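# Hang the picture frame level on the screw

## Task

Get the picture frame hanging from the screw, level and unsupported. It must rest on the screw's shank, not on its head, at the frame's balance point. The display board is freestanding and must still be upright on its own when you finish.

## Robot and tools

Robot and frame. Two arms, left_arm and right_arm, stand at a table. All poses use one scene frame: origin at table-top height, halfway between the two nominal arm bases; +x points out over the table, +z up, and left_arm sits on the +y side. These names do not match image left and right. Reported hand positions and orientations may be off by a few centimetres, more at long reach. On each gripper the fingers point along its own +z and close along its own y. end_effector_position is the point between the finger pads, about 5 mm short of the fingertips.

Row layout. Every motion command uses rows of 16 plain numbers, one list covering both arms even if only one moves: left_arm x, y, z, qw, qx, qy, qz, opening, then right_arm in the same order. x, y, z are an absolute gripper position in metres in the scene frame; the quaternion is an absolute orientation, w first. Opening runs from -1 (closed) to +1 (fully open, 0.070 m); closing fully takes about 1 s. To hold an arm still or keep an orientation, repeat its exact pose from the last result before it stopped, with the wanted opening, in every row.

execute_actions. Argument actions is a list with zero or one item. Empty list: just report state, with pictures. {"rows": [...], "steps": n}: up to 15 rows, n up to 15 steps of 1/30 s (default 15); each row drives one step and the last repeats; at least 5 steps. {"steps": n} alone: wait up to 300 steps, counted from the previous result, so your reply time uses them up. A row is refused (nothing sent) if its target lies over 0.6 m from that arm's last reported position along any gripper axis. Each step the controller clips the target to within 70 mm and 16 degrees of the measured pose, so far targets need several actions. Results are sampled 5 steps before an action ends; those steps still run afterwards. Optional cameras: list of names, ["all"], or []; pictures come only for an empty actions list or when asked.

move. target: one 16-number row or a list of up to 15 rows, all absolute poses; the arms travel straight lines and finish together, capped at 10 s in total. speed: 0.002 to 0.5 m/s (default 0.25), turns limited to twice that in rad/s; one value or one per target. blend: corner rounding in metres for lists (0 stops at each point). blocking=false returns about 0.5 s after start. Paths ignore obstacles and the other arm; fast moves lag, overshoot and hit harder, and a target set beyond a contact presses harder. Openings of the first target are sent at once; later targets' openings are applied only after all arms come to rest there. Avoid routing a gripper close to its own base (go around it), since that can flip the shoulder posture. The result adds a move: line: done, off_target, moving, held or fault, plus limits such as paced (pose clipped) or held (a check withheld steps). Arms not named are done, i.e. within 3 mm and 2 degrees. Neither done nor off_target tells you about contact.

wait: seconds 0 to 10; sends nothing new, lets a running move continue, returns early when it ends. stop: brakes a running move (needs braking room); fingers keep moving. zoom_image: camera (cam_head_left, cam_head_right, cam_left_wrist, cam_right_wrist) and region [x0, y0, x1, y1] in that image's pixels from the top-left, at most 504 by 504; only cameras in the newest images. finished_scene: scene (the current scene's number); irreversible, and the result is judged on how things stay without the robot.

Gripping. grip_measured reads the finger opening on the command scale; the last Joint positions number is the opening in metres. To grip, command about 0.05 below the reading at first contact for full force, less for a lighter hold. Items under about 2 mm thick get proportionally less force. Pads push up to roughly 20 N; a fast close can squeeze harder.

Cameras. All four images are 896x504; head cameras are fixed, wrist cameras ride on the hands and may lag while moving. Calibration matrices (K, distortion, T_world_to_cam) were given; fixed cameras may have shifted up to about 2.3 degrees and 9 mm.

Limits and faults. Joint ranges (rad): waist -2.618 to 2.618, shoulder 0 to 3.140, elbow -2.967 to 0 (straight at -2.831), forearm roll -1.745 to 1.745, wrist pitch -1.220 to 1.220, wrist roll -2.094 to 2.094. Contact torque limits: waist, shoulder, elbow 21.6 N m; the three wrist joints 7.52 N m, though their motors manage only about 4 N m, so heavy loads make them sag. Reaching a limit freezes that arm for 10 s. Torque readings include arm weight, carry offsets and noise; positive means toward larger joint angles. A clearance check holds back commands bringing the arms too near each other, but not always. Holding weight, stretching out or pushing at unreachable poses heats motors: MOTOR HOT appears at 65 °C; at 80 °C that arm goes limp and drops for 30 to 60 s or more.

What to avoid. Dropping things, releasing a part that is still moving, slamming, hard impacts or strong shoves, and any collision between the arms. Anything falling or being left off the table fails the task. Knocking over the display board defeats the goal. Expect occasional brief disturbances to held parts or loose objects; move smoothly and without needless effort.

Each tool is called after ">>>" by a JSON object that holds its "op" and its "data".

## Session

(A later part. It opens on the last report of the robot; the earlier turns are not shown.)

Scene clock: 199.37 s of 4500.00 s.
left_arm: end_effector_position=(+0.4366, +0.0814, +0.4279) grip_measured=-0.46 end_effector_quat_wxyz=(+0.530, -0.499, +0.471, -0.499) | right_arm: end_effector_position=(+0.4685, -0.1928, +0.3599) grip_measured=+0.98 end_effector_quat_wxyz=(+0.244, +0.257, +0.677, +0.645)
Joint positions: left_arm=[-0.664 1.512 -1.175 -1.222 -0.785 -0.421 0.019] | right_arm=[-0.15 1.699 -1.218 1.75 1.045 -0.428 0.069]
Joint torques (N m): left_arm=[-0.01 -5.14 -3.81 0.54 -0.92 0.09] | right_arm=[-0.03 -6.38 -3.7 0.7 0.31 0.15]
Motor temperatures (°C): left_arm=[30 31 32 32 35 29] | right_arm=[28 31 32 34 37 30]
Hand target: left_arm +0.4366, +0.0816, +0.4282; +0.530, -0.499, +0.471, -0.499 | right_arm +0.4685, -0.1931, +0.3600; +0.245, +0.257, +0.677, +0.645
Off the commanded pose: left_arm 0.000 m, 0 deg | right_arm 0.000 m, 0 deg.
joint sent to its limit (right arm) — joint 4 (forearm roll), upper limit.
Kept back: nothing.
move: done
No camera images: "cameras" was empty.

>>> {"op": "execute_actions", "data": {"actions": [], "cameras": ["all"]}}

>>> {"op": "zoom_image", "data": {"camera": "cam_head_left", "region": [370, 20, 475, 80]}}

>>> {"op": "zoom_image", "data": {"camera": "cam_head_right", "region": [355, 25, 460, 85]}}

>>> {"op": "zoom_image", "data": {"camera": "cam_right_wrist", "region": [346, 290, 373, 308]}}

>>> {"op": "zoom_image", "data": {"camera": "cam_right_wrist", "region": [320, 270, 540, 370]}}

Scene clock: 199.70 s of 4500.00 s.
left_arm: end_effector_position=(+0.4366, +0.0814, +0.4279) grip_measured=-0.46 end_effector_quat_wxyz=(+0.530, -0.499, +0.471, -0.499) | right_arm: end_effector_position=(+0.4685, -0.1928, +0.3599) grip_measured=+0.98 end_effector_quat_wxyz=(+0.244, +0.257, +0.677, +0.645)
Joint positions: left_arm=[-0.664 1.512 -1.175 -1.222 -0.785 -0.421 0.019] | right_arm=[-0.15 1.699 -1.218 1.75 1.045 -0.428 0.069]
Joint torques (N m): left_arm=[-0.02 -5.47 -3.97 0.59 -0.93 0.07] | right_arm=[0.01 -6.41 -3.74 0.71 0.31 0.16]
Motor temperatures (°C): left_arm=[30 31 32 32 35 29] | right_arm=[28 31 32 34 37 30]
Hand target: left_arm +0.4366, +0.0816, +0.4282; +0.530, -0.499, +0.471, -0.499 | right_arm +0.4685, -0.1931, +0.3600; +0.245, +0.257, +0.677, +0.645
Off the commanded pose: left_arm 0.000 m, 0 deg | right_arm 0.000 m, 0 deg.
Steps of this call (1-10: nothing new was sent). Readings (end_effector_position of left_arm | right_arm):
1: (+0.4366, +0.0814, +0.4279) | (+0.4685, -0.1928, +0.3599)
2: (+0.4366, +0.0814, +0.4279) | (+0.4685, -0.1928, +0.3599)
4: (+0.4366, +0.0814, +0.4279) | (+0.4685, -0.1928, +0.3599)
8: (+0.4366, +0.0814, +0.4279) | (+0.4685, -0.1928, +0.3599)
10: the state above
camera_calibration:
cam_left_wrist: T_world_to_cam=[[-0.0348387, -0.015034, 0.99928, -0.407655], [-0.50992, -0.859673, -0.0307114, 0.30636], [0.859516, -0.510623, 0.0222838, -0.221463], [0, 0, 0, 1]] pos_world=[0.332368, 0.144156, 0.421705]
cam_right_wrist: T_world_to_cam=[[-0.0686733, -0.0187841, -0.997462, 0.388192], [-0.995274, 0.0700898, 0.0672027, 0.449285], [0.0686496, 0.997364, -0.0235086, 0.286988], [0, 0, 0, 1]] pos_world=[0.454118, -0.31043, 0.36376]

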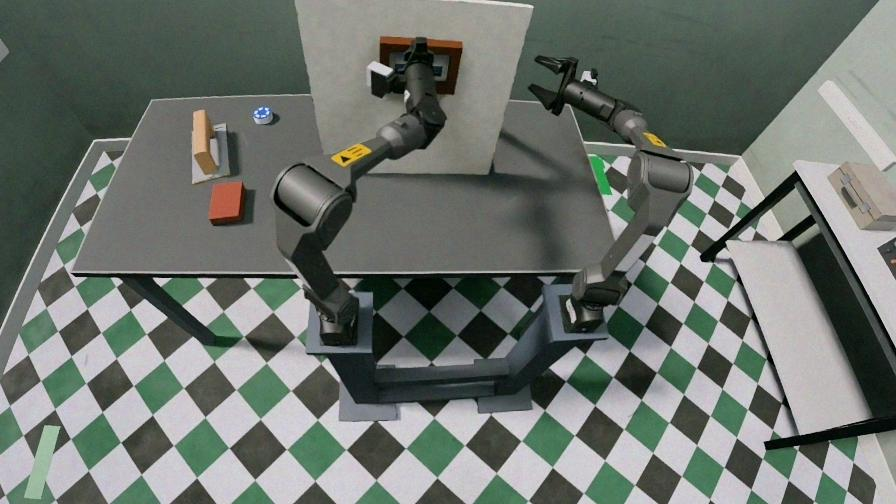

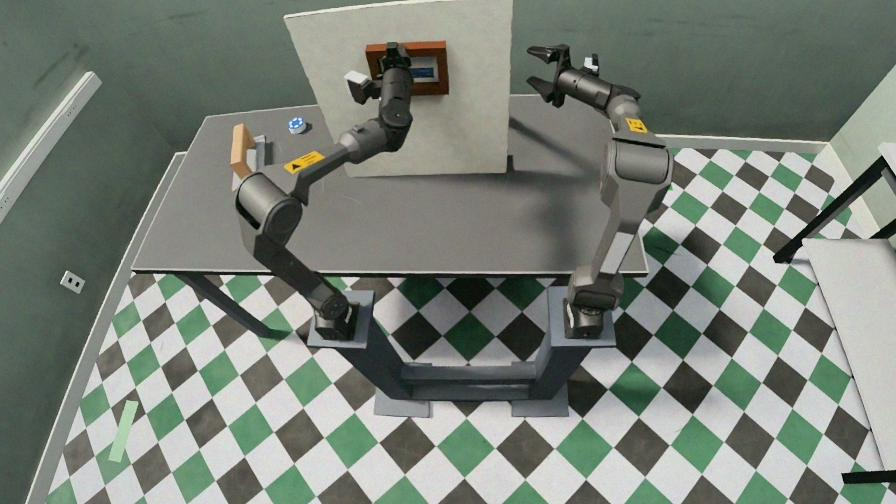

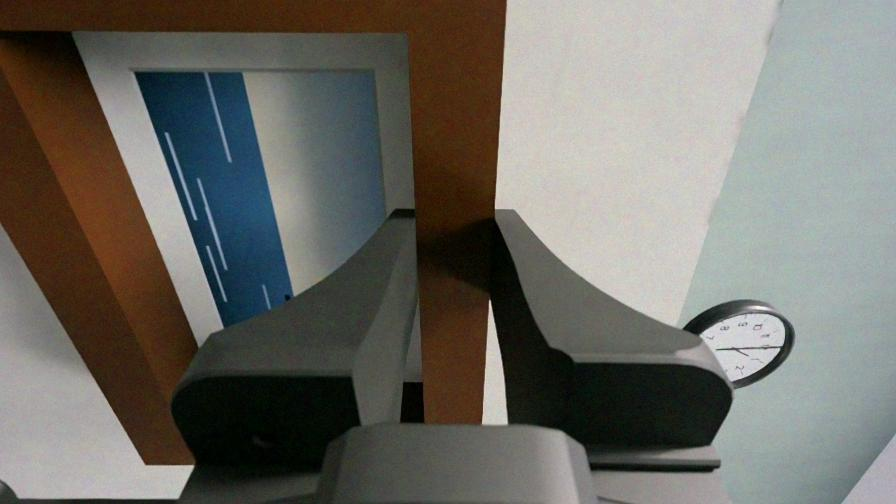

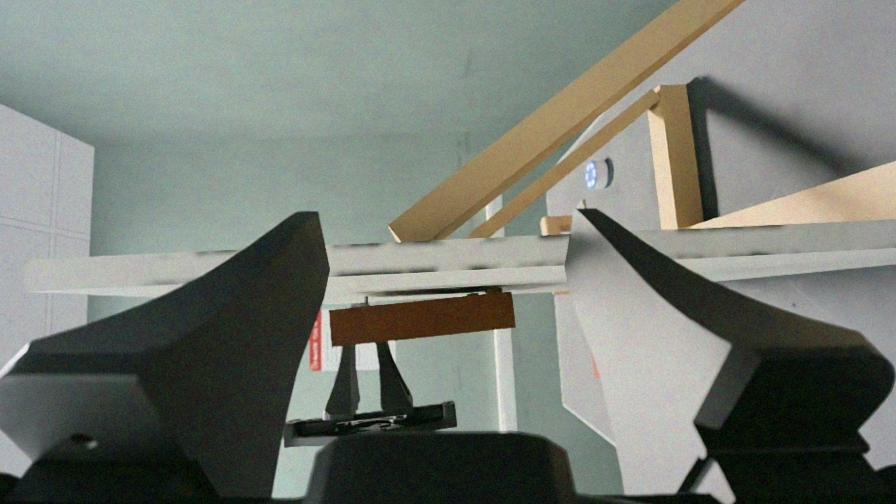

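Scaled by 4.800 from the camera's 896x504 image, which has a finer 1280x720 frame.

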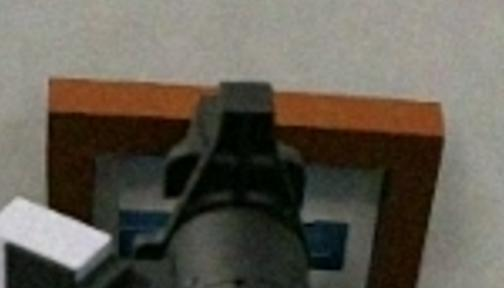

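Scaled by 4.800 from the camera's 896x504 image, which has a finer 1280x720 frame.

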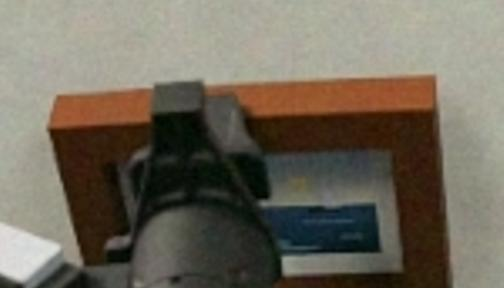

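Scaled by 18.667 from the camera's 896x504 image, which has a finer 1280x720 frame.

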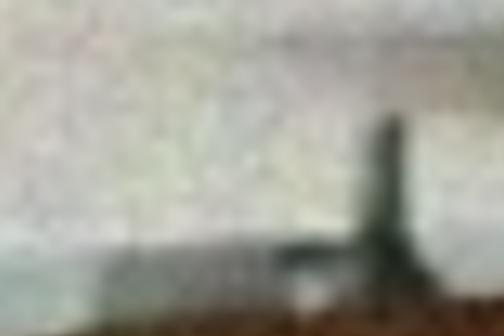

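Scaled by 2.291 from the camera's 896x504 image, which has a finer 1280x720 frame.

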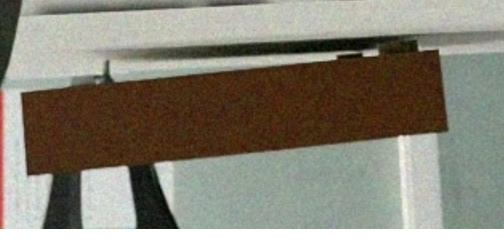

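>>> {"op": "move", "data": {"target": [0.4366,0.0821,0.4283,0.522883,-0.505334,0.463643,-0.506151,-0.52,0.4685,-0.1931,0.36,0.245,0.257,0.677,0.645,1.0], "speed": 0.006, "cameras": ["cam_left_wrist","cam_right_wrist"]}}

>>> {"op": "zoom_image", "data": {"camera": "cam_right_wrist", "region": [320, 270, 540, 370]}}

Scene clock: 202.83 s of 4500.00 s.
left_arm: end_effector_position=(+0.4365, +0.0818, +0.4282) grip_measured=-0.46 end_effector_quat_wxyz=(+0.523, -0.505, +0.464, -0.506) | right_arm: end_effector_position=(+0.4685, -0.1928, +0.3599) grip_measured=+0.98 end_effector_quat_wxyz=(+0.244, +0.257, +0.677, +0.645)
Joint positions: left_arm=[-0.663 1.512 -1.175 -1.222 -0.784 -0.448 0.019] | right_arm=[-0.15 1.699 -1.218 1.75 1.045 -0.428 0.069]
Joint torques (N m): left_arm=[1.89 -7.71 -2.83 0.8 -1.31 -0.07] | right_arm=[-0.04 -6.44 -3.74 0.72 0.31 0.16]
Motor temperatures (°C): left_arm=[30 31 32 32 35 29] | right_arm=[28 31 32 34 37 30]
Hand target: left_arm +0.4366, +0.0821, +0.4283; +0.523, -0.505, +0.464, -0.506 | right_arm +0.4685, -0.1931, +0.3600; +0.245, +0.257, +0.677, +0.645
Off the commanded pose: left_arm 0.000 m, 0 deg | right_arm 0.000 m, 0 deg.
joint sent to its limit (right arm) — joint 4 (forearm roll), upper limit.
Kept back: nothing.
move: done
camera_calibration:
cam_left_wrist: T_world_to_cam=[[-0.036745, 0.0125286, 0.999246, -0.409359], [-0.511193, -0.859429, -0.0080224, 0.297468], [0.85868, -0.511102, 0.0379842, -0.227593], [0, 0, 0, 1]] pos_world=[0.332452, 0.144458, 0.420082]
cam_right_wrist: T_world_to_cam=[[-0.0686733, -0.0187841, -0.997462, 0.388192], [-0.995274, 0.0700898, 0.0672027, 0.449285], [0.0686496, 0.997364, -0.0235086, 0.286988], [0, 0, 0, 1]] pos_world=[0.454118, -0.31043, 0.36376]
Images, in order (width x height): cam_left_wrist 896x504, cam_right_wrist 896x504.

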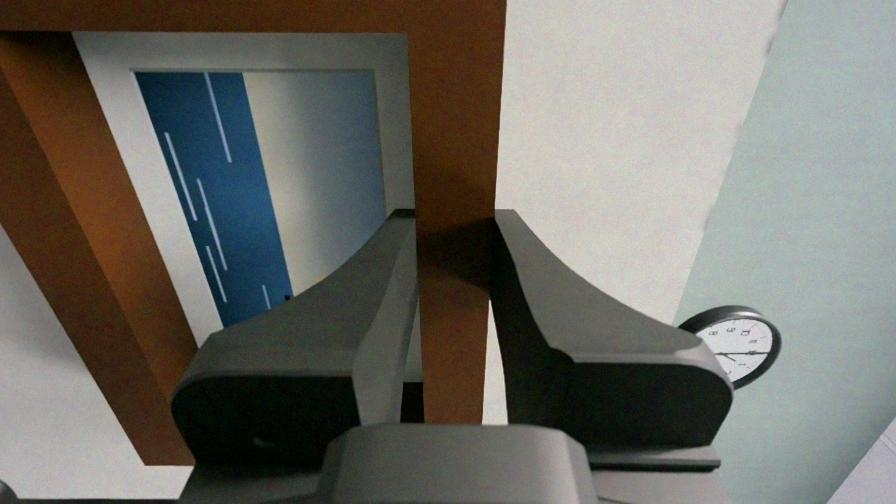

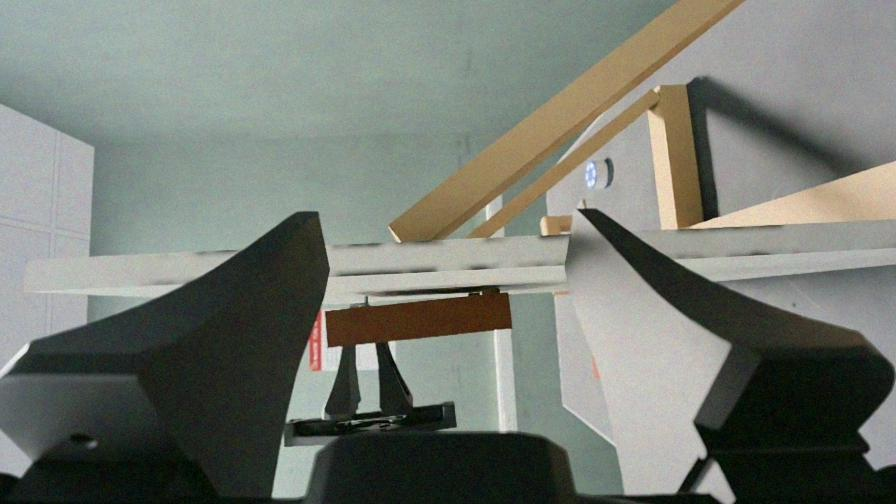

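Scaled by 2.291 from the camera's 896x504 image, which has a finer 1280x720 frame.

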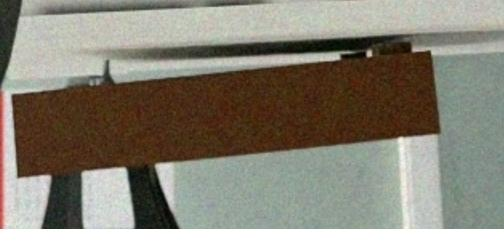

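>>> {"op": "move", "data": {"target": [[0.4366,0.0824,0.4283,0.522883,-0.505334,0.463643,-0.506151,-0.52,0.4685,-0.1931,0.36,0.245,0.257,0.677,0.645,1.0],[0.4366,0.0823,0.4273,0.522883,-0.505334,0.463643,-0.506151,-0.52,0.4685,-0.1931,0.36,0.245,0.257,0.677,0.645,1.0]], "speed": [0.006,0.004], "cameras": []}}

Scene clock: 203.83 s of 4500.00 s.
left_arm: end_effector_position=(+0.4364, +0.0820, +0.4282) grip_measured=-0.46 end_effector_quat_wxyz=(+0.523, -0.505, +0.464, -0.507) | right_arm: end_effector_position=(+0.4685, -0.1928, +0.3599) grip_measured=+0.98 end_effector_quat_wxyz=(+0.244, +0.257, +0.677, +0.645)
Joint positions: left_arm=[-0.662 1.511 -1.172 -1.217 -0.784 -0.454 0.019] | right_arm=[-0.15 1.699 -1.218 1.75 1.045 -0.428 0.069]
Joint torques (N m): left_arm=[2.02 -6.59 -1.53 -0.01 -1.89 -0.09] | right_arm=[0.01 -6.49 -3.73 0.72 0.3 0.15]
Motor temperatures (°C): left_arm=[30 31 32 32 35 29] | right_arm=[28 31 32 34 37 30]
Hand target: left_arm +0.4366, +0.0823, +0.4273; +0.523, -0.505, +0.464, -0.506 | right_arm +0.4685, -0.1931, +0.3600; +0.245, +0.257, +0.677, +0.645
Off the commanded pose: left_arm 0.001 m, 0 deg | right_arm 0.000 m, 0 deg.
joint sent to its limit (right arm) — joint 4 (forearm roll), upper limit.
Kept back: nothing.
move: done
No camera images: "cameras" was empty.

>>> {"op": "move", "data": {"target": [0.4366,0.0823,0.4264,0.522883,-0.505334,0.463643,-0.506151,-0.52,0.4685,-0.1931,0.36,0.245,0.257,0.677,0.645,1.0], "speed": 0.004, "cameras": []}}

Scene clock: 204.77 s of 4500.00 s.
left_arm: end_effector_position=(+0.4363, +0.0823, +0.4276) grip_measured=-0.45 end_effector_quat_wxyz=(+0.523, -0.505, +0.463, -0.507) | right_arm: end_effector_position=(+0.4685, -0.1928, +0.3599) grip_measured=+0.98 end_effector_quat_wxyz=(+0.244, +0.257, +0.677, +0.645)
Joint positions: left_arm=[-0.662 1.511 -1.169 -1.214 -0.786 -0.459 0.019] | right_arm=[-0.15 1.699 -1.218 1.75 1.045 -0.428 0.069]
Joint torques (N m): left_arm=[3.13 -4.74 0.58 -0.91 -1.55 -0.14] | right_arm=[0 -6.43 -3.73 0.72 0.3 0.15]
Motor temperatures (°C): left_arm=[30 31 32 31 35 29] | right_arm=[28 31 32 34 37 30]
Hand target: left_arm +0.4366, +0.0823, +0.4264; +0.523, -0.505, +0.464, -0.506 | right_arm +0.4685, -0.1931, +0.3600; +0.245, +0.257, +0.677, +0.645
Off the commanded pose: left_arm 0.001 m, 0 deg | right_arm 0.000 m, 0 deg.
joint sent to its limit (right arm) — joint 4 (forearm roll), upper limit.
Kept back: nothing.
move: done
No camera images: "cameras" was empty.

>>> {"op": "execute_actions", "data": {"actions": [{"rows":[[0.4365,0.0822,0.4274,0.522883,-0.505334,0.463643,-0.506151,-0.50,0.4685,-0.1931,0.36,0.245,0.257,0.677,0.645,1.0],[0.4365,0.0822,0.4274,0.522883,-0.505334,0.463643,-0.506151,-0.49,0.4685,-0.1931,0.36,0.245,0.257,0.677,0.645,1.0],[0.4365,0.0822,0.4274,0.522883,-0.505334,0.463643,-0.506151,-0.48,0.4685,-0.1931,0.36,0.245,0.257,0.677,0.645,1.0],[0.4365,0.0822,0.4274,0.522883,-0.505334,0.463643,-0.506151,-0.47,0.4685,-0.1931,0.36,0.245,0.257,0.677,0.645,1.0],[0.4365,0.0822,0.4274,0.522883,-0.505334,0.463643,-0.506151,-0.46,0.4685,-0.1931,0.36,0.245,0.257,0.677,0.645,1.0],[0.4365,0.0822,0.4274,0.522883,-0.505334,0.463643,-0.506151,-0.455,0.4685,-0.1931,0.36,0.245,0.257,0.677,0.645,1.0],[0.4365,0.0822,0.4274,0.522883,-0.505334,0.463643,-0.506151,-0.45,0.4685,-0.1931,0.36,0.245,0.257,0.677,0.645,1.0],[0.4365,0.0822,0.4274,0.522883,-0.505334,0.463643,-0.506151,-0.445,0.4685,-0.1931,0.36,0.245,0.257,0.677,0.645,1.0],[0.4365,0.0822,0.4274,0.522883,-0.505334,0.463643,-0.506151,-0.44,0.4685,-0.1931,0.36,0.245,0.257,0.677,0.645,1.0],[0.4365,0.0822,0.4274,0.522883,-0.505334,0.463643,-0.506151,-0.435,0.4685,-0.1931,0.36,0.245,0.257,0.677,0.645,1.0],[0.4365,0.0822,0.4274,0.522883,-0.505334,0.463643,-0.506151,-0.43,0.4685,-0.1931,0.36,0.245,0.257,0.677,0.645,1.0]],"steps":15}]}}

>>> {"op": "execute_actions", "data": {"actions": [{"rows":[[0.4365,0.0822,0.4274,0.522883,-0.505334,0.463643,-0.506151,-0.42,0.4685,-0.1931,0.36,0.245,0.257,0.677,0.645,1.0],[0.4365,0.0822,0.4274,0.522883,-0.505334,0.463643,-0.506151,-0.41,0.4685,-0.1931,0.36,0.245,0.257,0.677,0.645,1.0],[0.4365,0.0822,0.4274,0.522883,-0.505334,0.463643,-0.506151,-0.40,0.4685,-0.1931,0.36,0.245,0.257,0.677,0.645,1.0],[0.4365,0.0822,0.4274,0.522883,-0.505334,0.463643,-0.506151,-0.39,0.4685,-0.1931,0.36,0.245,0.257,0.677,0.645,1.0],[0.4365,0.0822,0.4274,0.522883,-0.505334,0.463643,-0.506151,-0.38,0.4685,-0.1931,0.36,0.245,0.257,0.677,0.645,1.0],[0.4365,0.0822,0.4274,0.522883,-0.505334,0.463643,-0.506151,-0.36,0.4685,-0.1931,0.36,0.245,0.257,0.677,0.645,1.0],[0.4365,0.0822,0.4274,0.522883,-0.505334,0.463643,-0.506151,-0.34,0.4685,-0.1931,0.36,0.245,0.257,0.677,0.645,1.0],[0.4365,0.0822,0.4274,0.522883,-0.505334,0.463643,-0.506151,-0.32,0.4685,-0.1931,0.36,0.245,0.257,0.677,0.645,1.0],[0.4365,0.0822,0.4274,0.522883,-0.505334,0.463643,-0.506151,-0.28,0.4685,-0.1931,0.36,0.245,0.257,0.677,0.645,1.0],[0.4365,0.0822,0.4274,0.522883,-0.505334,0.463643,-0.506151,-0.24,0.4685,-0.1931,0.36,0.245,0.257,0.677,0.645,1.0],[0.4365,0.0822,0.4274,0.522883,-0.505334,0.463643,-0.506151,-0.20,0.4685,-0.1931,0.36,0.245,0.257,0.677,0.645,1.0]],"steps":15}]}}

>>> {"op": "execute_actions", "data": {"actions": [{"steps":30}], "cameras": ["all"]}}

>>> {"op": "zoom_image", "data": {"camera": "cam_right_wrist", "region": [320, 270, 540, 370]}}

>>> {"op": "zoom_image", "data": {"camera": "cam_right_wrist", "region": [346, 290, 373, 308]}}

>>> {"op": "zoom_image", "data": {"camera": "cam_head_left", "region": [370, 20, 475, 80]}}

>>> {"op": "zoom_image", "data": {"camera": "cam_head_right", "region": [355, 25, 460, 85]}}

Scene clock: 206.57 s of 4500.00 s.
left_arm: end_effector_position=(+0.4363, +0.0826, +0.4272) grip_measured=-0.43 end_effector_quat_wxyz=(+0.523, -0.506, +0.463, -0.506) | right_arm: end_effector_position=(+0.4685, -0.1928, +0.3599) grip_measured=+0.98 end_effector_quat_wxyz=(+0.244, +0.257, +0.677, +0.645)
Joint positions: left_arm=[-0.662 1.511 -1.17 -1.218 -0.786 -0.454 0.02] | right_arm=[-0.15 1.699 -1.218 1.75 1.045 -0.428 0.069]
Joint torques (N m): left_arm=[4.66 -1.34 1.21 -1.61 -1.02 0.05] | right_arm=[0 -6.48 -3.75 0.72 0.31 0.14]
Motor temperatures (°C): left_arm=[30 31 32 32 35 29] | right_arm=[28 31 32 34 37 30]
joint sent to its limit (right arm) — joint 4 (forearm roll), upper limit.
Steps of this call (1-44: nothing new was sent; 45-54: this action's first 10). Readings (end_effector_position of left_arm | right_arm):
45: (+0.4363, +0.0823, +0.4272) | (+0.4685, -0.1928, +0.3599)
46: (+0.4363, +0.0825, +0.4273) | (+0.4685, -0.1928, +0.3599)
48: (+0.4363, +0.0826, +0.4272) | (+0.4685, -0.1928, +0.3599)
52: (+0.4363, +0.0826, +0.4272) | (+0.4685, -0.1928, +0.3599)
54: the state above

Scene clock: 207.07 s of 4500.00 s.
left_arm: end_effector_position=(+0.4375, +0.0832, +0.4237) grip_measured=-0.24 end_effector_quat_wxyz=(+0.522, -0.508, +0.465, -0.503) | right_arm: end_effector_position=(+0.4685, -0.1928, +0.3599) grip_measured=+0.98 end_effector_quat_wxyz=(+0.244, +0.257, +0.677, +0.645)
Joint positions: left_arm=[-0.66 1.515 -1.167 -1.223 -0.786 -0.454 0.027] | right_arm=[-0.15 1.699 -1.218 1.75 1.045 -0.428 0.069]
Joint torques (N m): left_arm=[1.23 -4.31 -2.27 0.28 -0.55 0.05] | right_arm=[0.05 -6.48 -3.76 0.72 0.3 0.13]
Motor temperatures (°C): left_arm=[30 31 32 32 35 29] | right_arm=[28 31 32 34 37 30]
Off your previous action's commanded pose at its last step (step 5 of this call): left_arm 0.001 m, 0 deg | right_arm 0.000 m, 0 deg.
joint sent to its limit (right arm) — joint 4 (forearm roll), upper limit.
Steps of this call (1-5: your previous action's last 5; 6-15: this action's first 10). Readings (end_effector_position of left_arm | right_arm):
6: (+0.4365, +0.0825, +0.4267) | (+0.4685, -0.1928, +0.3599)
7: (+0.4365, +0.0825, +0.4267) | (+0.4685, -0.1928, +0.3599)
9: (+0.4365, +0.0825, +0.4266) | (+0.4685, -0.1928, +0.3599)
13: (+0.4369, +0.0830, +0.4253) | (+0.4685, -0.1928, +0.3599)
15: the state above

Scene clock: 208.07 s of 4500.00 s.
left_arm: end_effector_position=(+0.4367, +0.0825, +0.4271) grip_measured=-0.20 end_effector_quat_wxyz=(+0.523, -0.506, +0.463, -0.506) | right_arm: end_effector_position=(+0.4685, -0.1928, +0.3599) grip_measured=+0.98 end_effector_quat_wxyz=(+0.244, +0.257, +0.677, +0.645)
Joint positions: left_arm=[-0.662 1.512 -1.171 -1.218 -0.786 -0.454 0.028] | right_arm=[-0.15 1.699 -1.218 1.75 1.045 -0.428 0.069]
Joint torques (N m): left_arm=[-0.75 -7.14 -3.6 0.74 -0.48 0.1] | right_arm=[0.02 -6.53 -3.78 0.72 0.3 0.14]
Motor temperatures (°C): left_arm=[30 31 32 32 35 29] | right_arm=[28 31 32 34 37 30]
Hand target: left_arm +0.4365, +0.0822, +0.4274; +0.523, -0.505, +0.464, -0.506 | right_arm +0.4685, -0.1931, +0.3600; +0.245, +0.257, +0.677, +0.645
Off the commanded pose: left_arm 0.001 m, 0 deg | right_arm 0.000 m, 0 deg.
joint sent to its limit (right arm) — joint 4 (forearm roll), upper limit.
Steps of this call (1-5: your previous action's last 5; 6-30: nothing new was sent). Readings (end_effector_position of left_arm | right_arm):
1: (+0.4377, +0.0837, +0.4235) | (+0.4685, -0.1928, +0.3599)
2: (+0.4377, +0.0837, +0.4235) | (+0.4685, -0.1928, +0.3599)
4: (+0.4377, +0.0836, +0.4237) | (+0.4685, -0.1928, +0.3599)
8: (+0.4377, +0.0835, +0.4240) | (+0.4685, -0.1928, +0.3599)
30: the state above
camera_calibration:
cam_left_wrist: T_world_to_cam=[[-0.0364844, 0.0134424, 0.999244, -0.4084], [-0.509518, -0.860431, -0.00702848, 0.297138], [0.859686, -0.509389, 0.0382415, -0.228022], [0, 0, 0, 1]] pos_world=[0.332525, 0.145004, 0.4189]
cam_right_wrist: T_world_to_cam=[[-0.0686733, -0.0187841, -0.997462, 0.388192], [-0.995274, 0.0700898, 0.0672027, 0.449285], [0.0686496, 0.997364, -0.0235086, 0.286988], [0, 0, 0, 1]] pos_world=[0.454118, -0.31043, 0.36376]

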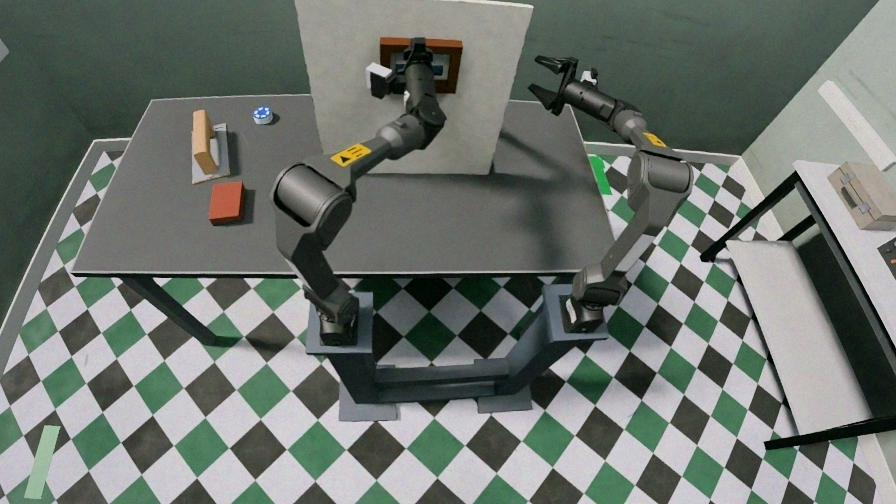

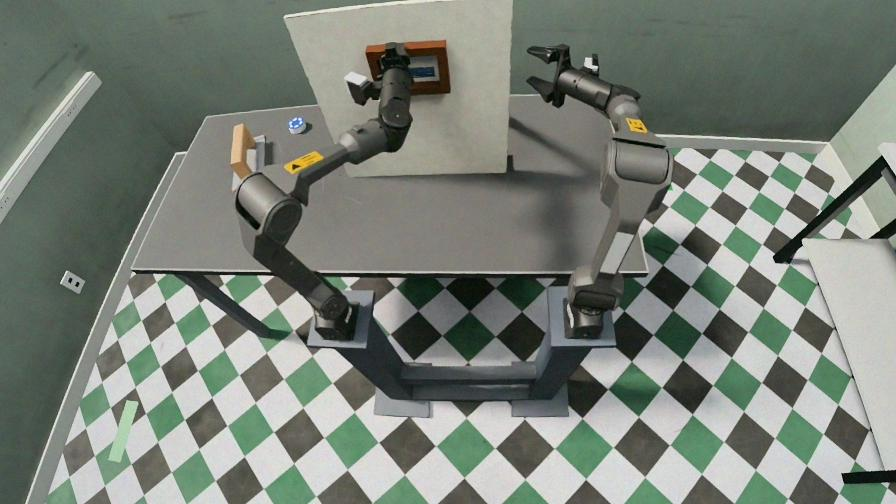

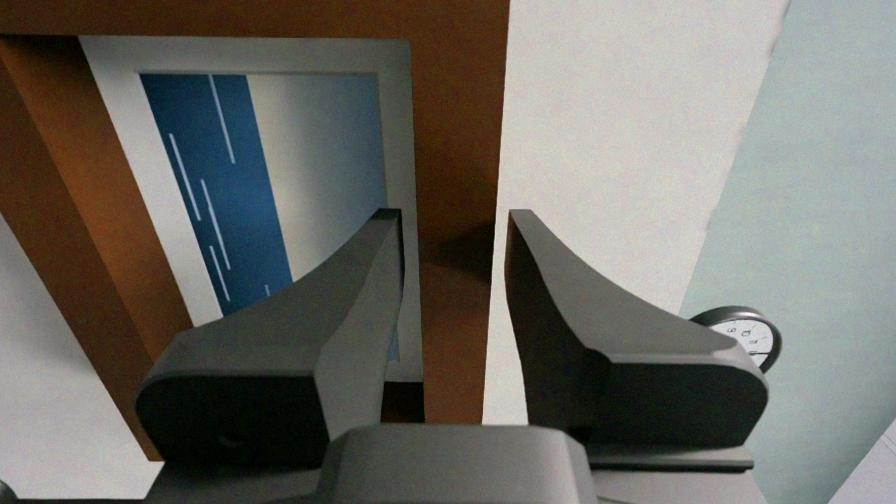

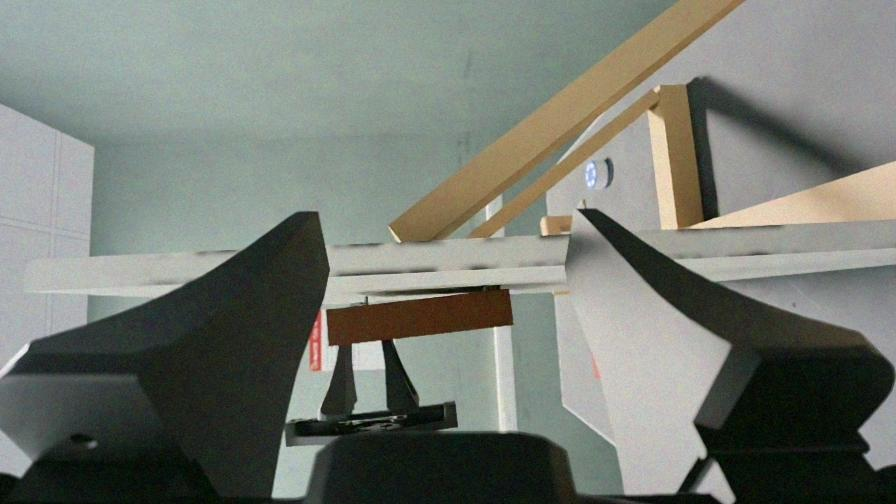

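Scaled by 2.291 from the camera's 896x504 image, which has a finer 1280x720 frame.

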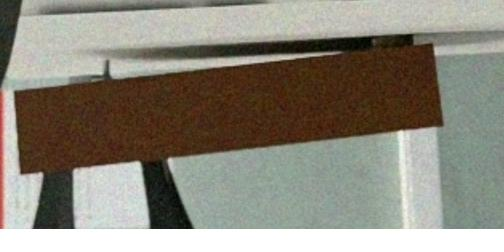

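Scaled by 18.667 from the camera's 896x504 image, which has a finer 1280x720 frame.

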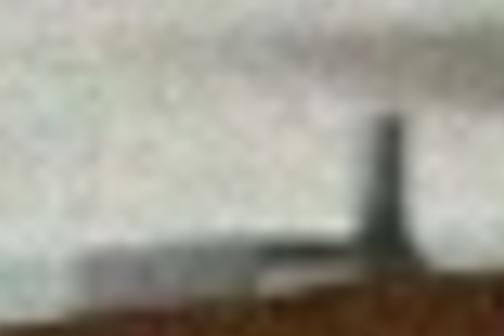

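Scaled by 4.800 from the camera's 896x504 image, which has a finer 1280x720 frame.

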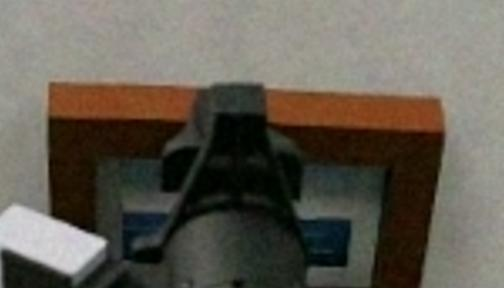

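Scaled by 4.800 from the camera's 896x504 image, which has a finer 1280x720 frame.

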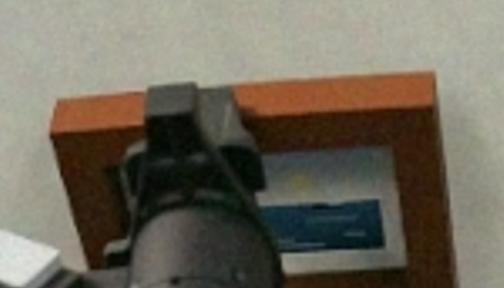

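>>> {"op": "execute_actions", "data": {"actions": [{"rows":[[0.4366,0.0824,0.4271,0.522883,-0.505334,0.463643,-0.506151,-0.15,0.4685,-0.1931,0.36,0.245,0.257,0.677,0.645,1.0],[0.4366,0.0824,0.4271,0.522883,-0.505334,0.463643,-0.506151,-0.10,0.4685,-0.1931,0.36,0.245,0.257,0.677,0.645,1.0],[0.4366,0.0824,0.4271,0.522883,-0.505334,0.463643,-0.506151,-0.05,0.4685,-0.1931,0.36,0.245,0.257,0.677,0.645,1.0],[0.4366,0.0824,0.4271,0.522883,-0.505334,0.463643,-0.506151,0.0,0.4685,-0.1931,0.36,0.245,0.257,0.677,0.645,1.0],[0.4366,0.0824,0.4271,0.522883,-0.505334,0.463643,-0.506151,0.1,0.4685,-0.1931,0.36,0.245,0.257,0.677,0.645,1.0],[0.4366,0.0824,0.4271,0.522883,-0.505334,0.463643,-0.506151,0.2,0.4685,-0.1931,0.36,0.245,0.257,0.677,0.645,1.0],[0.4366,0.0824,0.4271,0.522883,-0.505334,0.463643,-0.506151,0.3,0.4685,-0.1931,0.36,0.245,0.257,0.677,0.645,1.0],[0.4366,0.0824,0.4271,0.522883,-0.505334,0.463643,-0.506151,0.4,0.4685,-0.1931,0.36,0.245,0.257,0.677,0.645,1.0]],"steps":15}]}}

>>> {"op": "move", "data": {"target": [[0.3966,0.0804,0.4247,0.522883,-0.505334,0.463643,-0.506151,0.4,0.4685,-0.1931,0.36,0.245,0.257,0.677,0.645,1.0],[0.3266,0.0770,0.4215,0.522882,-0.492191,0.477572,-0.506151,0.4,0.4685,-0.1931,0.36,0.245,0.257,0.677,0.645,1.0],[0.2966,0.20,0.42,0.522882,-0.492191,0.477572,-0.506151,0.4,0.4685,-0.1931,0.36,0.245,0.257,0.677,0.645,1.0]], "speed": [0.03,0.12,0.15], "blend": [0.01,0.02,0], "cameras": ["all"]}}

>>> {"op": "zoom_image", "data": {"camera": "cam_left_wrist", "region": [560, 0, 660, 110]}}

>>> {"op": "zoom_image", "data": {"camera": "cam_left_wrist", "region": [520, 340, 620, 450]}}

>>> {"op": "zoom_image", "data": {"camera": "cam_left_wrist", "region": [430, 160, 530, 270]}}

>>> {"op": "zoom_image", "data": {"camera": "cam_left_wrist", "region": [430, 300, 530, 410]}}

>>> {"op": "zoom_image", "data": {"camera": "cam_left_wrist", "region": [240, 150, 360, 282]}}

>>> {"op": "zoom_image", "data": {"camera": "cam_right_wrist", "region": [320, 270, 540, 370]}}

Scene clock: 209.40 s of 4500.00 s.
left_arm: end_effector_position=(+0.4367, +0.0822, +0.4273) grip_measured=+0.39 end_effector_quat_wxyz=(+0.523, -0.505, +0.464, -0.506) | right_arm: end_effector_position=(+0.4685, -0.1928, +0.3599) grip_measured=+0.98 end_effector_quat_wxyz=(+0.244, +0.257, +0.677, +0.645)
Joint positions: left_arm=[-0.662 1.512 -1.171 -1.217 -0.785 -0.455 0.049] | right_arm=[-0.15 1.699 -1.218 1.75 1.045 -0.428 0.069]
Joint torques (N m): left_arm=[0.28 -6.68 -2.7 0.67 -0.5 -0.15] | right_arm=[0.03 -6.5 -3.72 0.73 0.29 0.13]
Motor temperatures (°C): left_arm=[30 31 32 32 35 29] | right_arm=[28 31 32 34 37 30]
joint sent to its limit (right arm) — joint 4 (forearm roll), upper limit.
Steps of this call (1-30: nothing new was sent; 31-40: this action's first 10). Readings (end_effector_position of left_arm | right_arm):
31: (+0.4367, +0.0825, +0.4271) | (+0.4685, -0.1928, +0.3599)
32: (+0.4367, +0.0822, +0.4273) | (+0.4685, -0.1928, +0.3599)
34: (+0.4367, +0.0822, +0.4273) | (+0.4685, -0.1928, +0.3599)
38: (+0.4367, +0.0822, +0.4273) | (+0.4685, -0.1928, +0.3599)
40: the state above

Scene clock: 212.77 s of 4500.00 s.
left_arm: end_effector_position=(+0.2966, +0.2002, +0.4201) grip_measured=+0.40 end_effector_quat_wxyz=(+0.523, -0.492, +0.478, -0.506) | right_arm: end_effector_position=(+0.4685, -0.1928, +0.3599) grip_measured=+0.98 end_effector_quat_wxyz=(+0.244, +0.257, +0.677, +0.645)
Joint positions: left_arm=[-0.536 0.805 -0.651 -1.361 -0.586 -0.211 0.049] | right_arm=[-0.15 1.699 -1.218 1.75 1.045 -0.428 0.069]
Joint torques (N m): left_arm=[-0.41 -1.31 -2.78 0.63 -0.52 -0.11] | right_arm=[0.13 -6.56 -3.76 0.73 0.28 0.1]
Motor temperatures (°C): left_arm=[30 31 32 32 35 29] | right_arm=[28 31 32 34 37 30]
Hand target: left_arm +0.2966, +0.2000, +0.4200; +0.523, -0.492, +0.478, -0.506 | right_arm +0.4685, -0.1931, +0.3600; +0.245, +0.257, +0.677, +0.645
Off your previous action's commanded pose at its last step (step 5 of this call): left_arm 0.000 m, 0 deg | right_arm 0.000 m, 0 deg.
Off the commanded pose: left_arm 0.000 m, 0 deg | right_arm 0.000 m, 0 deg.
joint sent to its limit (right arm) — joint 4 (forearm roll), upper limit.
Kept back: nothing.
move: done
camera_calibration:
cam_left_wrist: T_world_to_cam=[[-0.0353353, -0.0136353, 0.999282, -0.403014], [-0.532556, -0.84585, -0.0303732, 0.340689], [0.845657, -0.533247, 0.0226268, -0.0318404], [0, 0, 0, 1]] pos_world=[0.194122, 0.265698, 0.413793]
cam_right_wrist: T_world_to_cam=[[-0.0686733, -0.0187841, -0.997462, 0.388192], [-0.995274, 0.0700898, 0.0672027, 0.449285], [0.0686496, 0.997364, -0.0235086, 0.286988], [0, 0, 0, 1]] pos_world=[0.454118, -0.31043, 0.36376]

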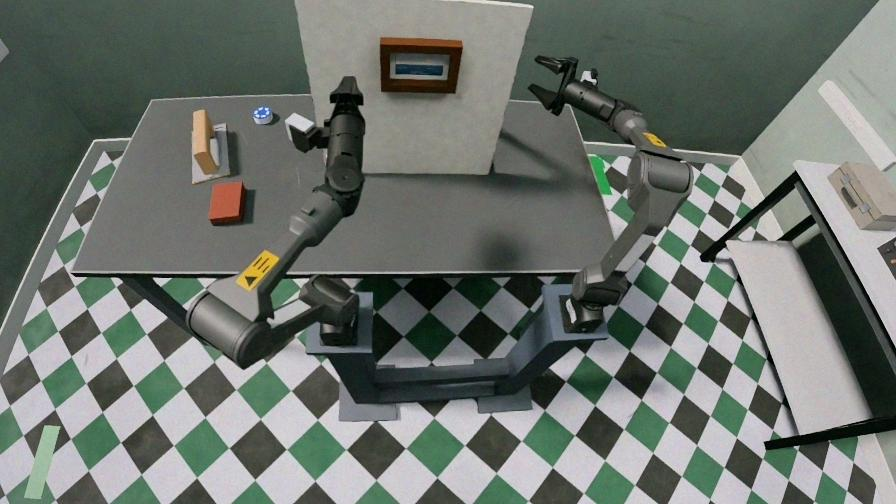

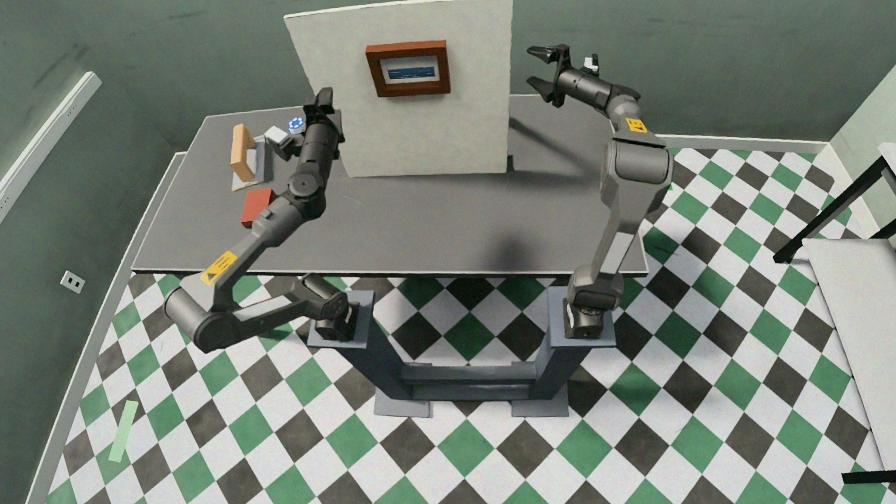

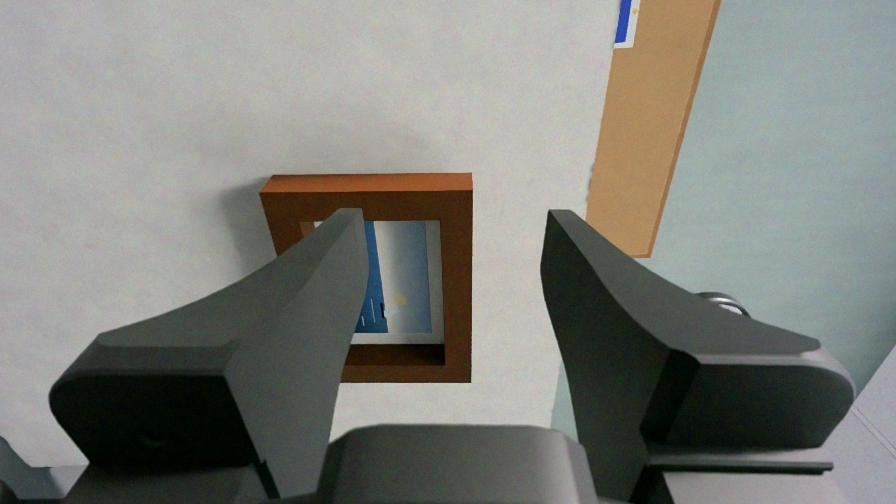

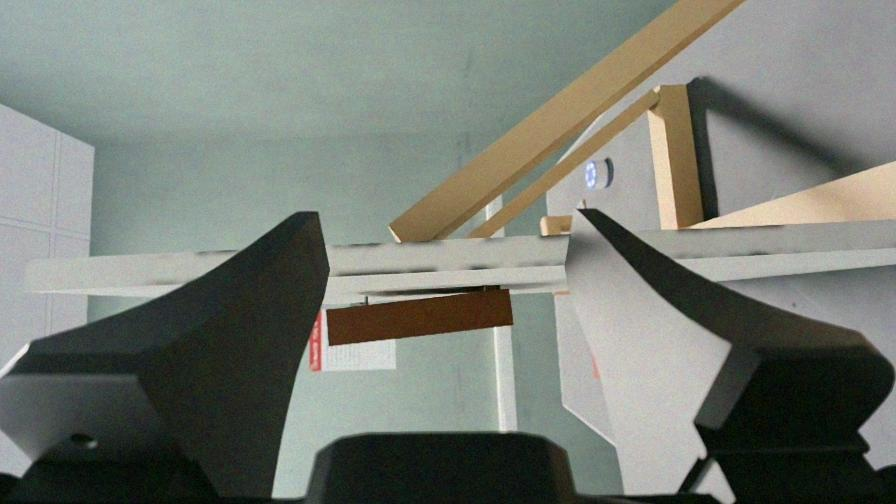

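Scaled by 4.582 from the camera's 896x504 image, which has a finer 1280x720 frame.

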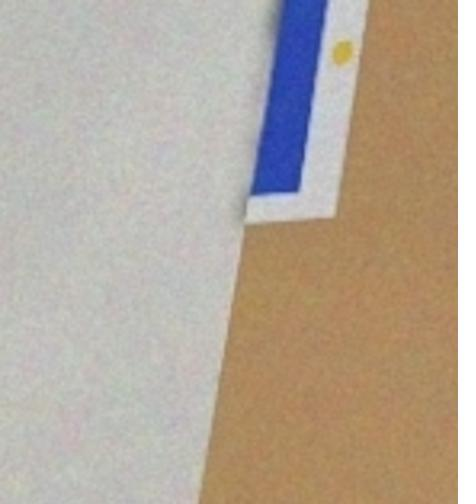

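Scaled by 4.582 from the camera's 896x504 image, which has a finer 1280x720 frame.

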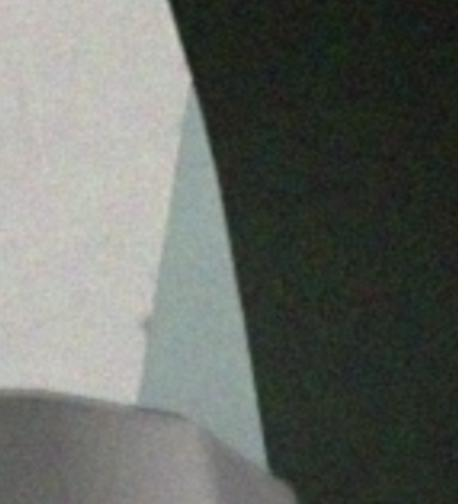

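Scaled by 4.582 from the camera's 896x504 image, which has a finer 1280x720 frame.

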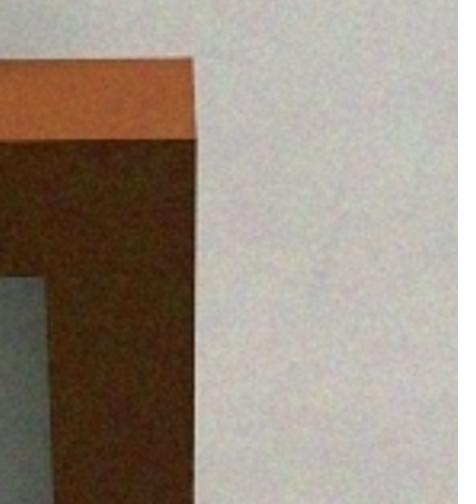

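Scaled by 4.582 from the camera's 896x504 image, which has a finer 1280x720 frame.

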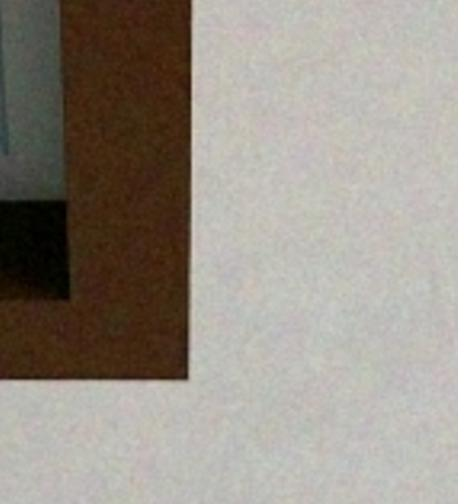

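Scaled by 3.818 from the camera's 896x504 image, which has a finer 1280x720 frame.

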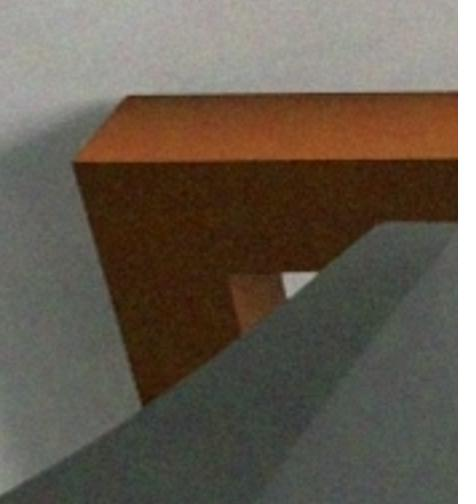

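Scaled by 2.291 from the camera's 896x504 image, which has a finer 1280x720 frame.

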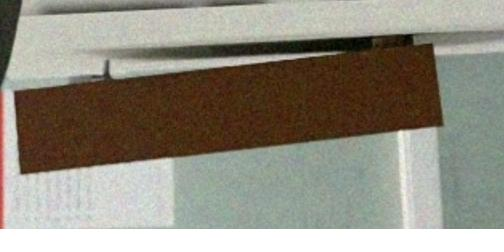

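>>> {"op": "execute_actions", "data": {"actions": [], "cameras": ["all"]}}

Scene clock: 213.37 s of 4500.00 s.
left_arm: end_effector_position=(+0.2966, +0.2002, +0.4202) grip_measured=+0.40 end_effector_quat_wxyz=(+0.523, -0.492, +0.477, -0.506) | right_arm: end_effector_position=(+0.4685, -0.1928, +0.3599) grip_measured=+0.98 end_effector_quat_wxyz=(+0.244, +0.257, +0.677, +0.645)
Joint positions: left_arm=[-0.537 0.805 -0.651 -1.36 -0.587 -0.212 0.049] | right_arm=[-0.15 1.699 -1.218 1.75 1.045 -0.428 0.069]
Joint torques (N m): left_arm=[-0.72 -1.06 -2.87 0.67 -0.52 -0.1] | right_arm=[0.06 -6.56 -3.77 0.74 0.28 0.11]
Motor temperatures (°C): left_arm=[30 31 32 32 35 29] | right_arm=[28 31 32 34 37 30]
Hand target: left_arm +0.2966, +0.2000, +0.4200; +0.523, -0.492, +0.478, -0.506 | right_arm +0.4685, -0.1931, +0.3600; +0.245, +0.257, +0.677, +0.645
Off the commanded pose: left_arm 0.000 m, 0 deg | right_arm 0.000 m, 0 deg.
Steps of this call (1-18: nothing new was sent). Readings (end_effector_position of left_arm | right_arm):
1: (+0.2966, +0.2002, +0.4201) | (+0.4685, -0.1928, +0.3599)
2: (+0.2966, +0.2002, +0.4201) | (+0.4685, -0.1928, +0.3599)
4: (+0.2966, +0.2000, +0.4202) | (+0.4685, -0.1928, +0.3599)
8: (+0.2966, +0.2000, +0.4202) | (+0.4685, -0.1928, +0.3599)
18: the state above
camera_calibration:
cam_left_wrist: T_world_to_cam=[[-0.0359999, -0.0134434, 0.999261, -0.402995], [-0.532663, -0.845775, -0.0305685, 0.340688], [0.845562, -0.53337, 0.0232871, -0.0320797], [0, 0, 0, 1]] pos_world=[0.194089, 0.265618, 0.413858]
cam_right_wrist: T_world_to_cam=[[-0.0686733, -0.0187841, -0.997462, 0.388192], [-0.995274, 0.0700898, 0.0672027, 0.449285], [0.0686496, 0.997364, -0.0235086, 0.286988], [0, 0, 0, 1]] pos_world=[0.454118, -0.31043, 0.36376]

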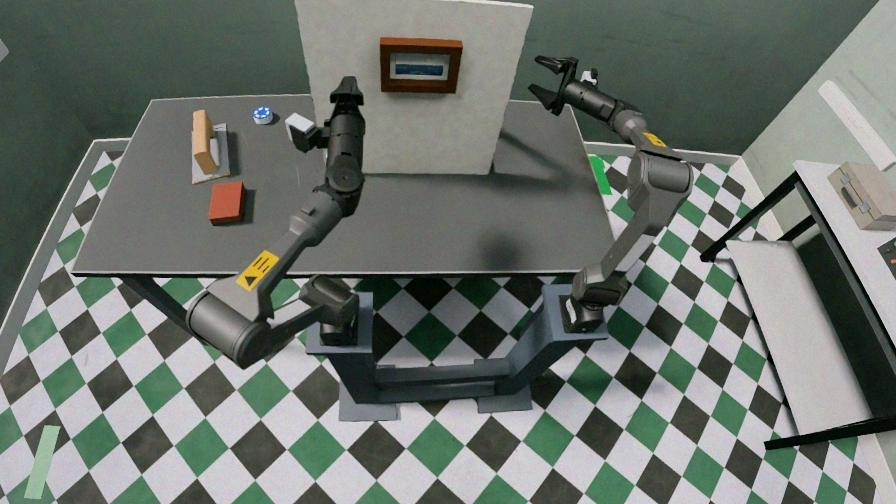

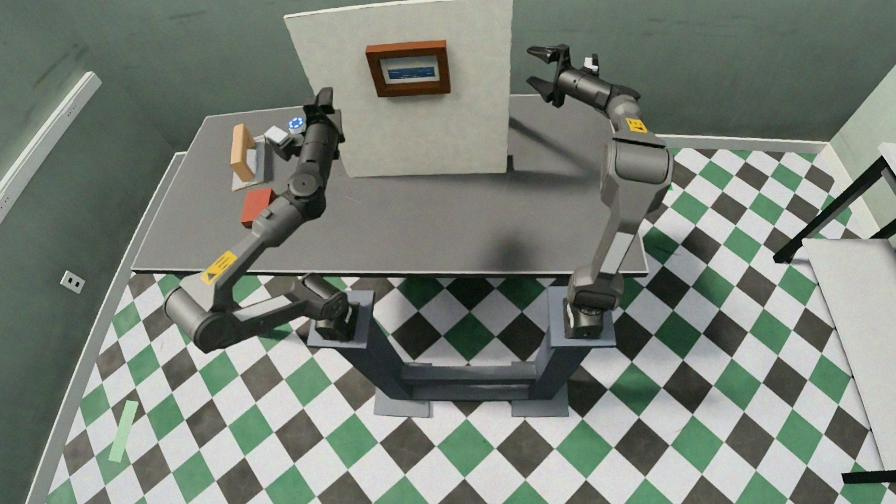

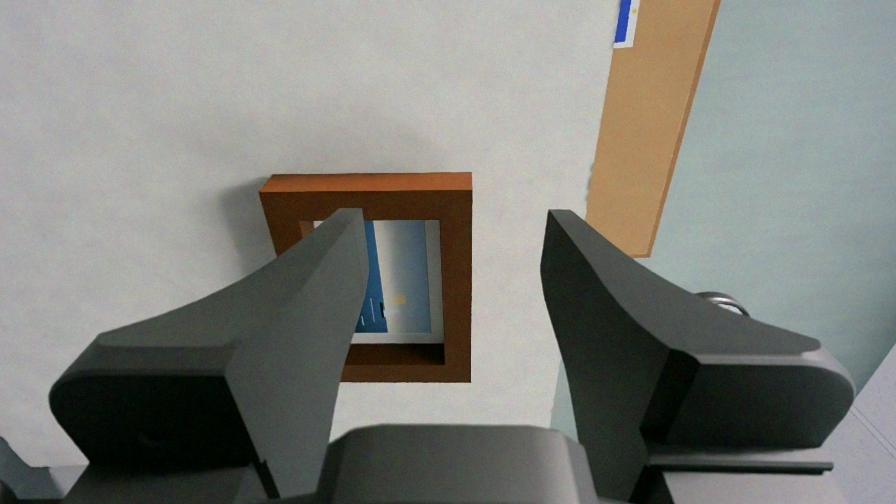

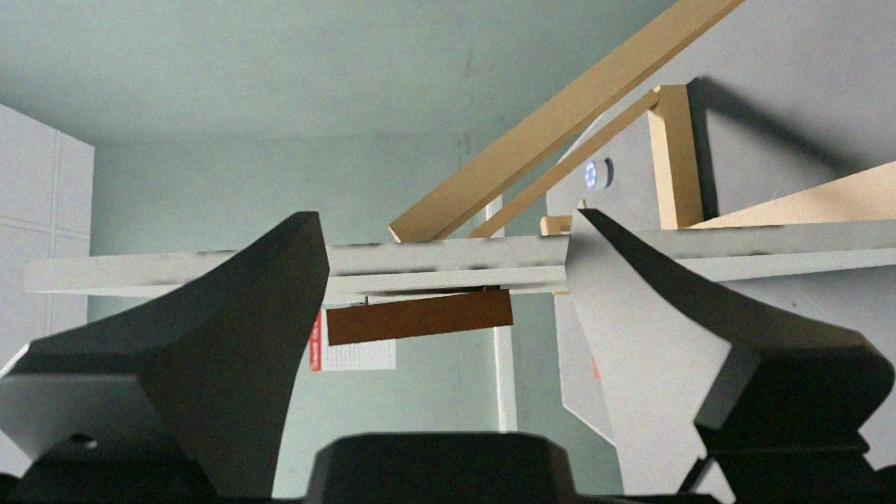

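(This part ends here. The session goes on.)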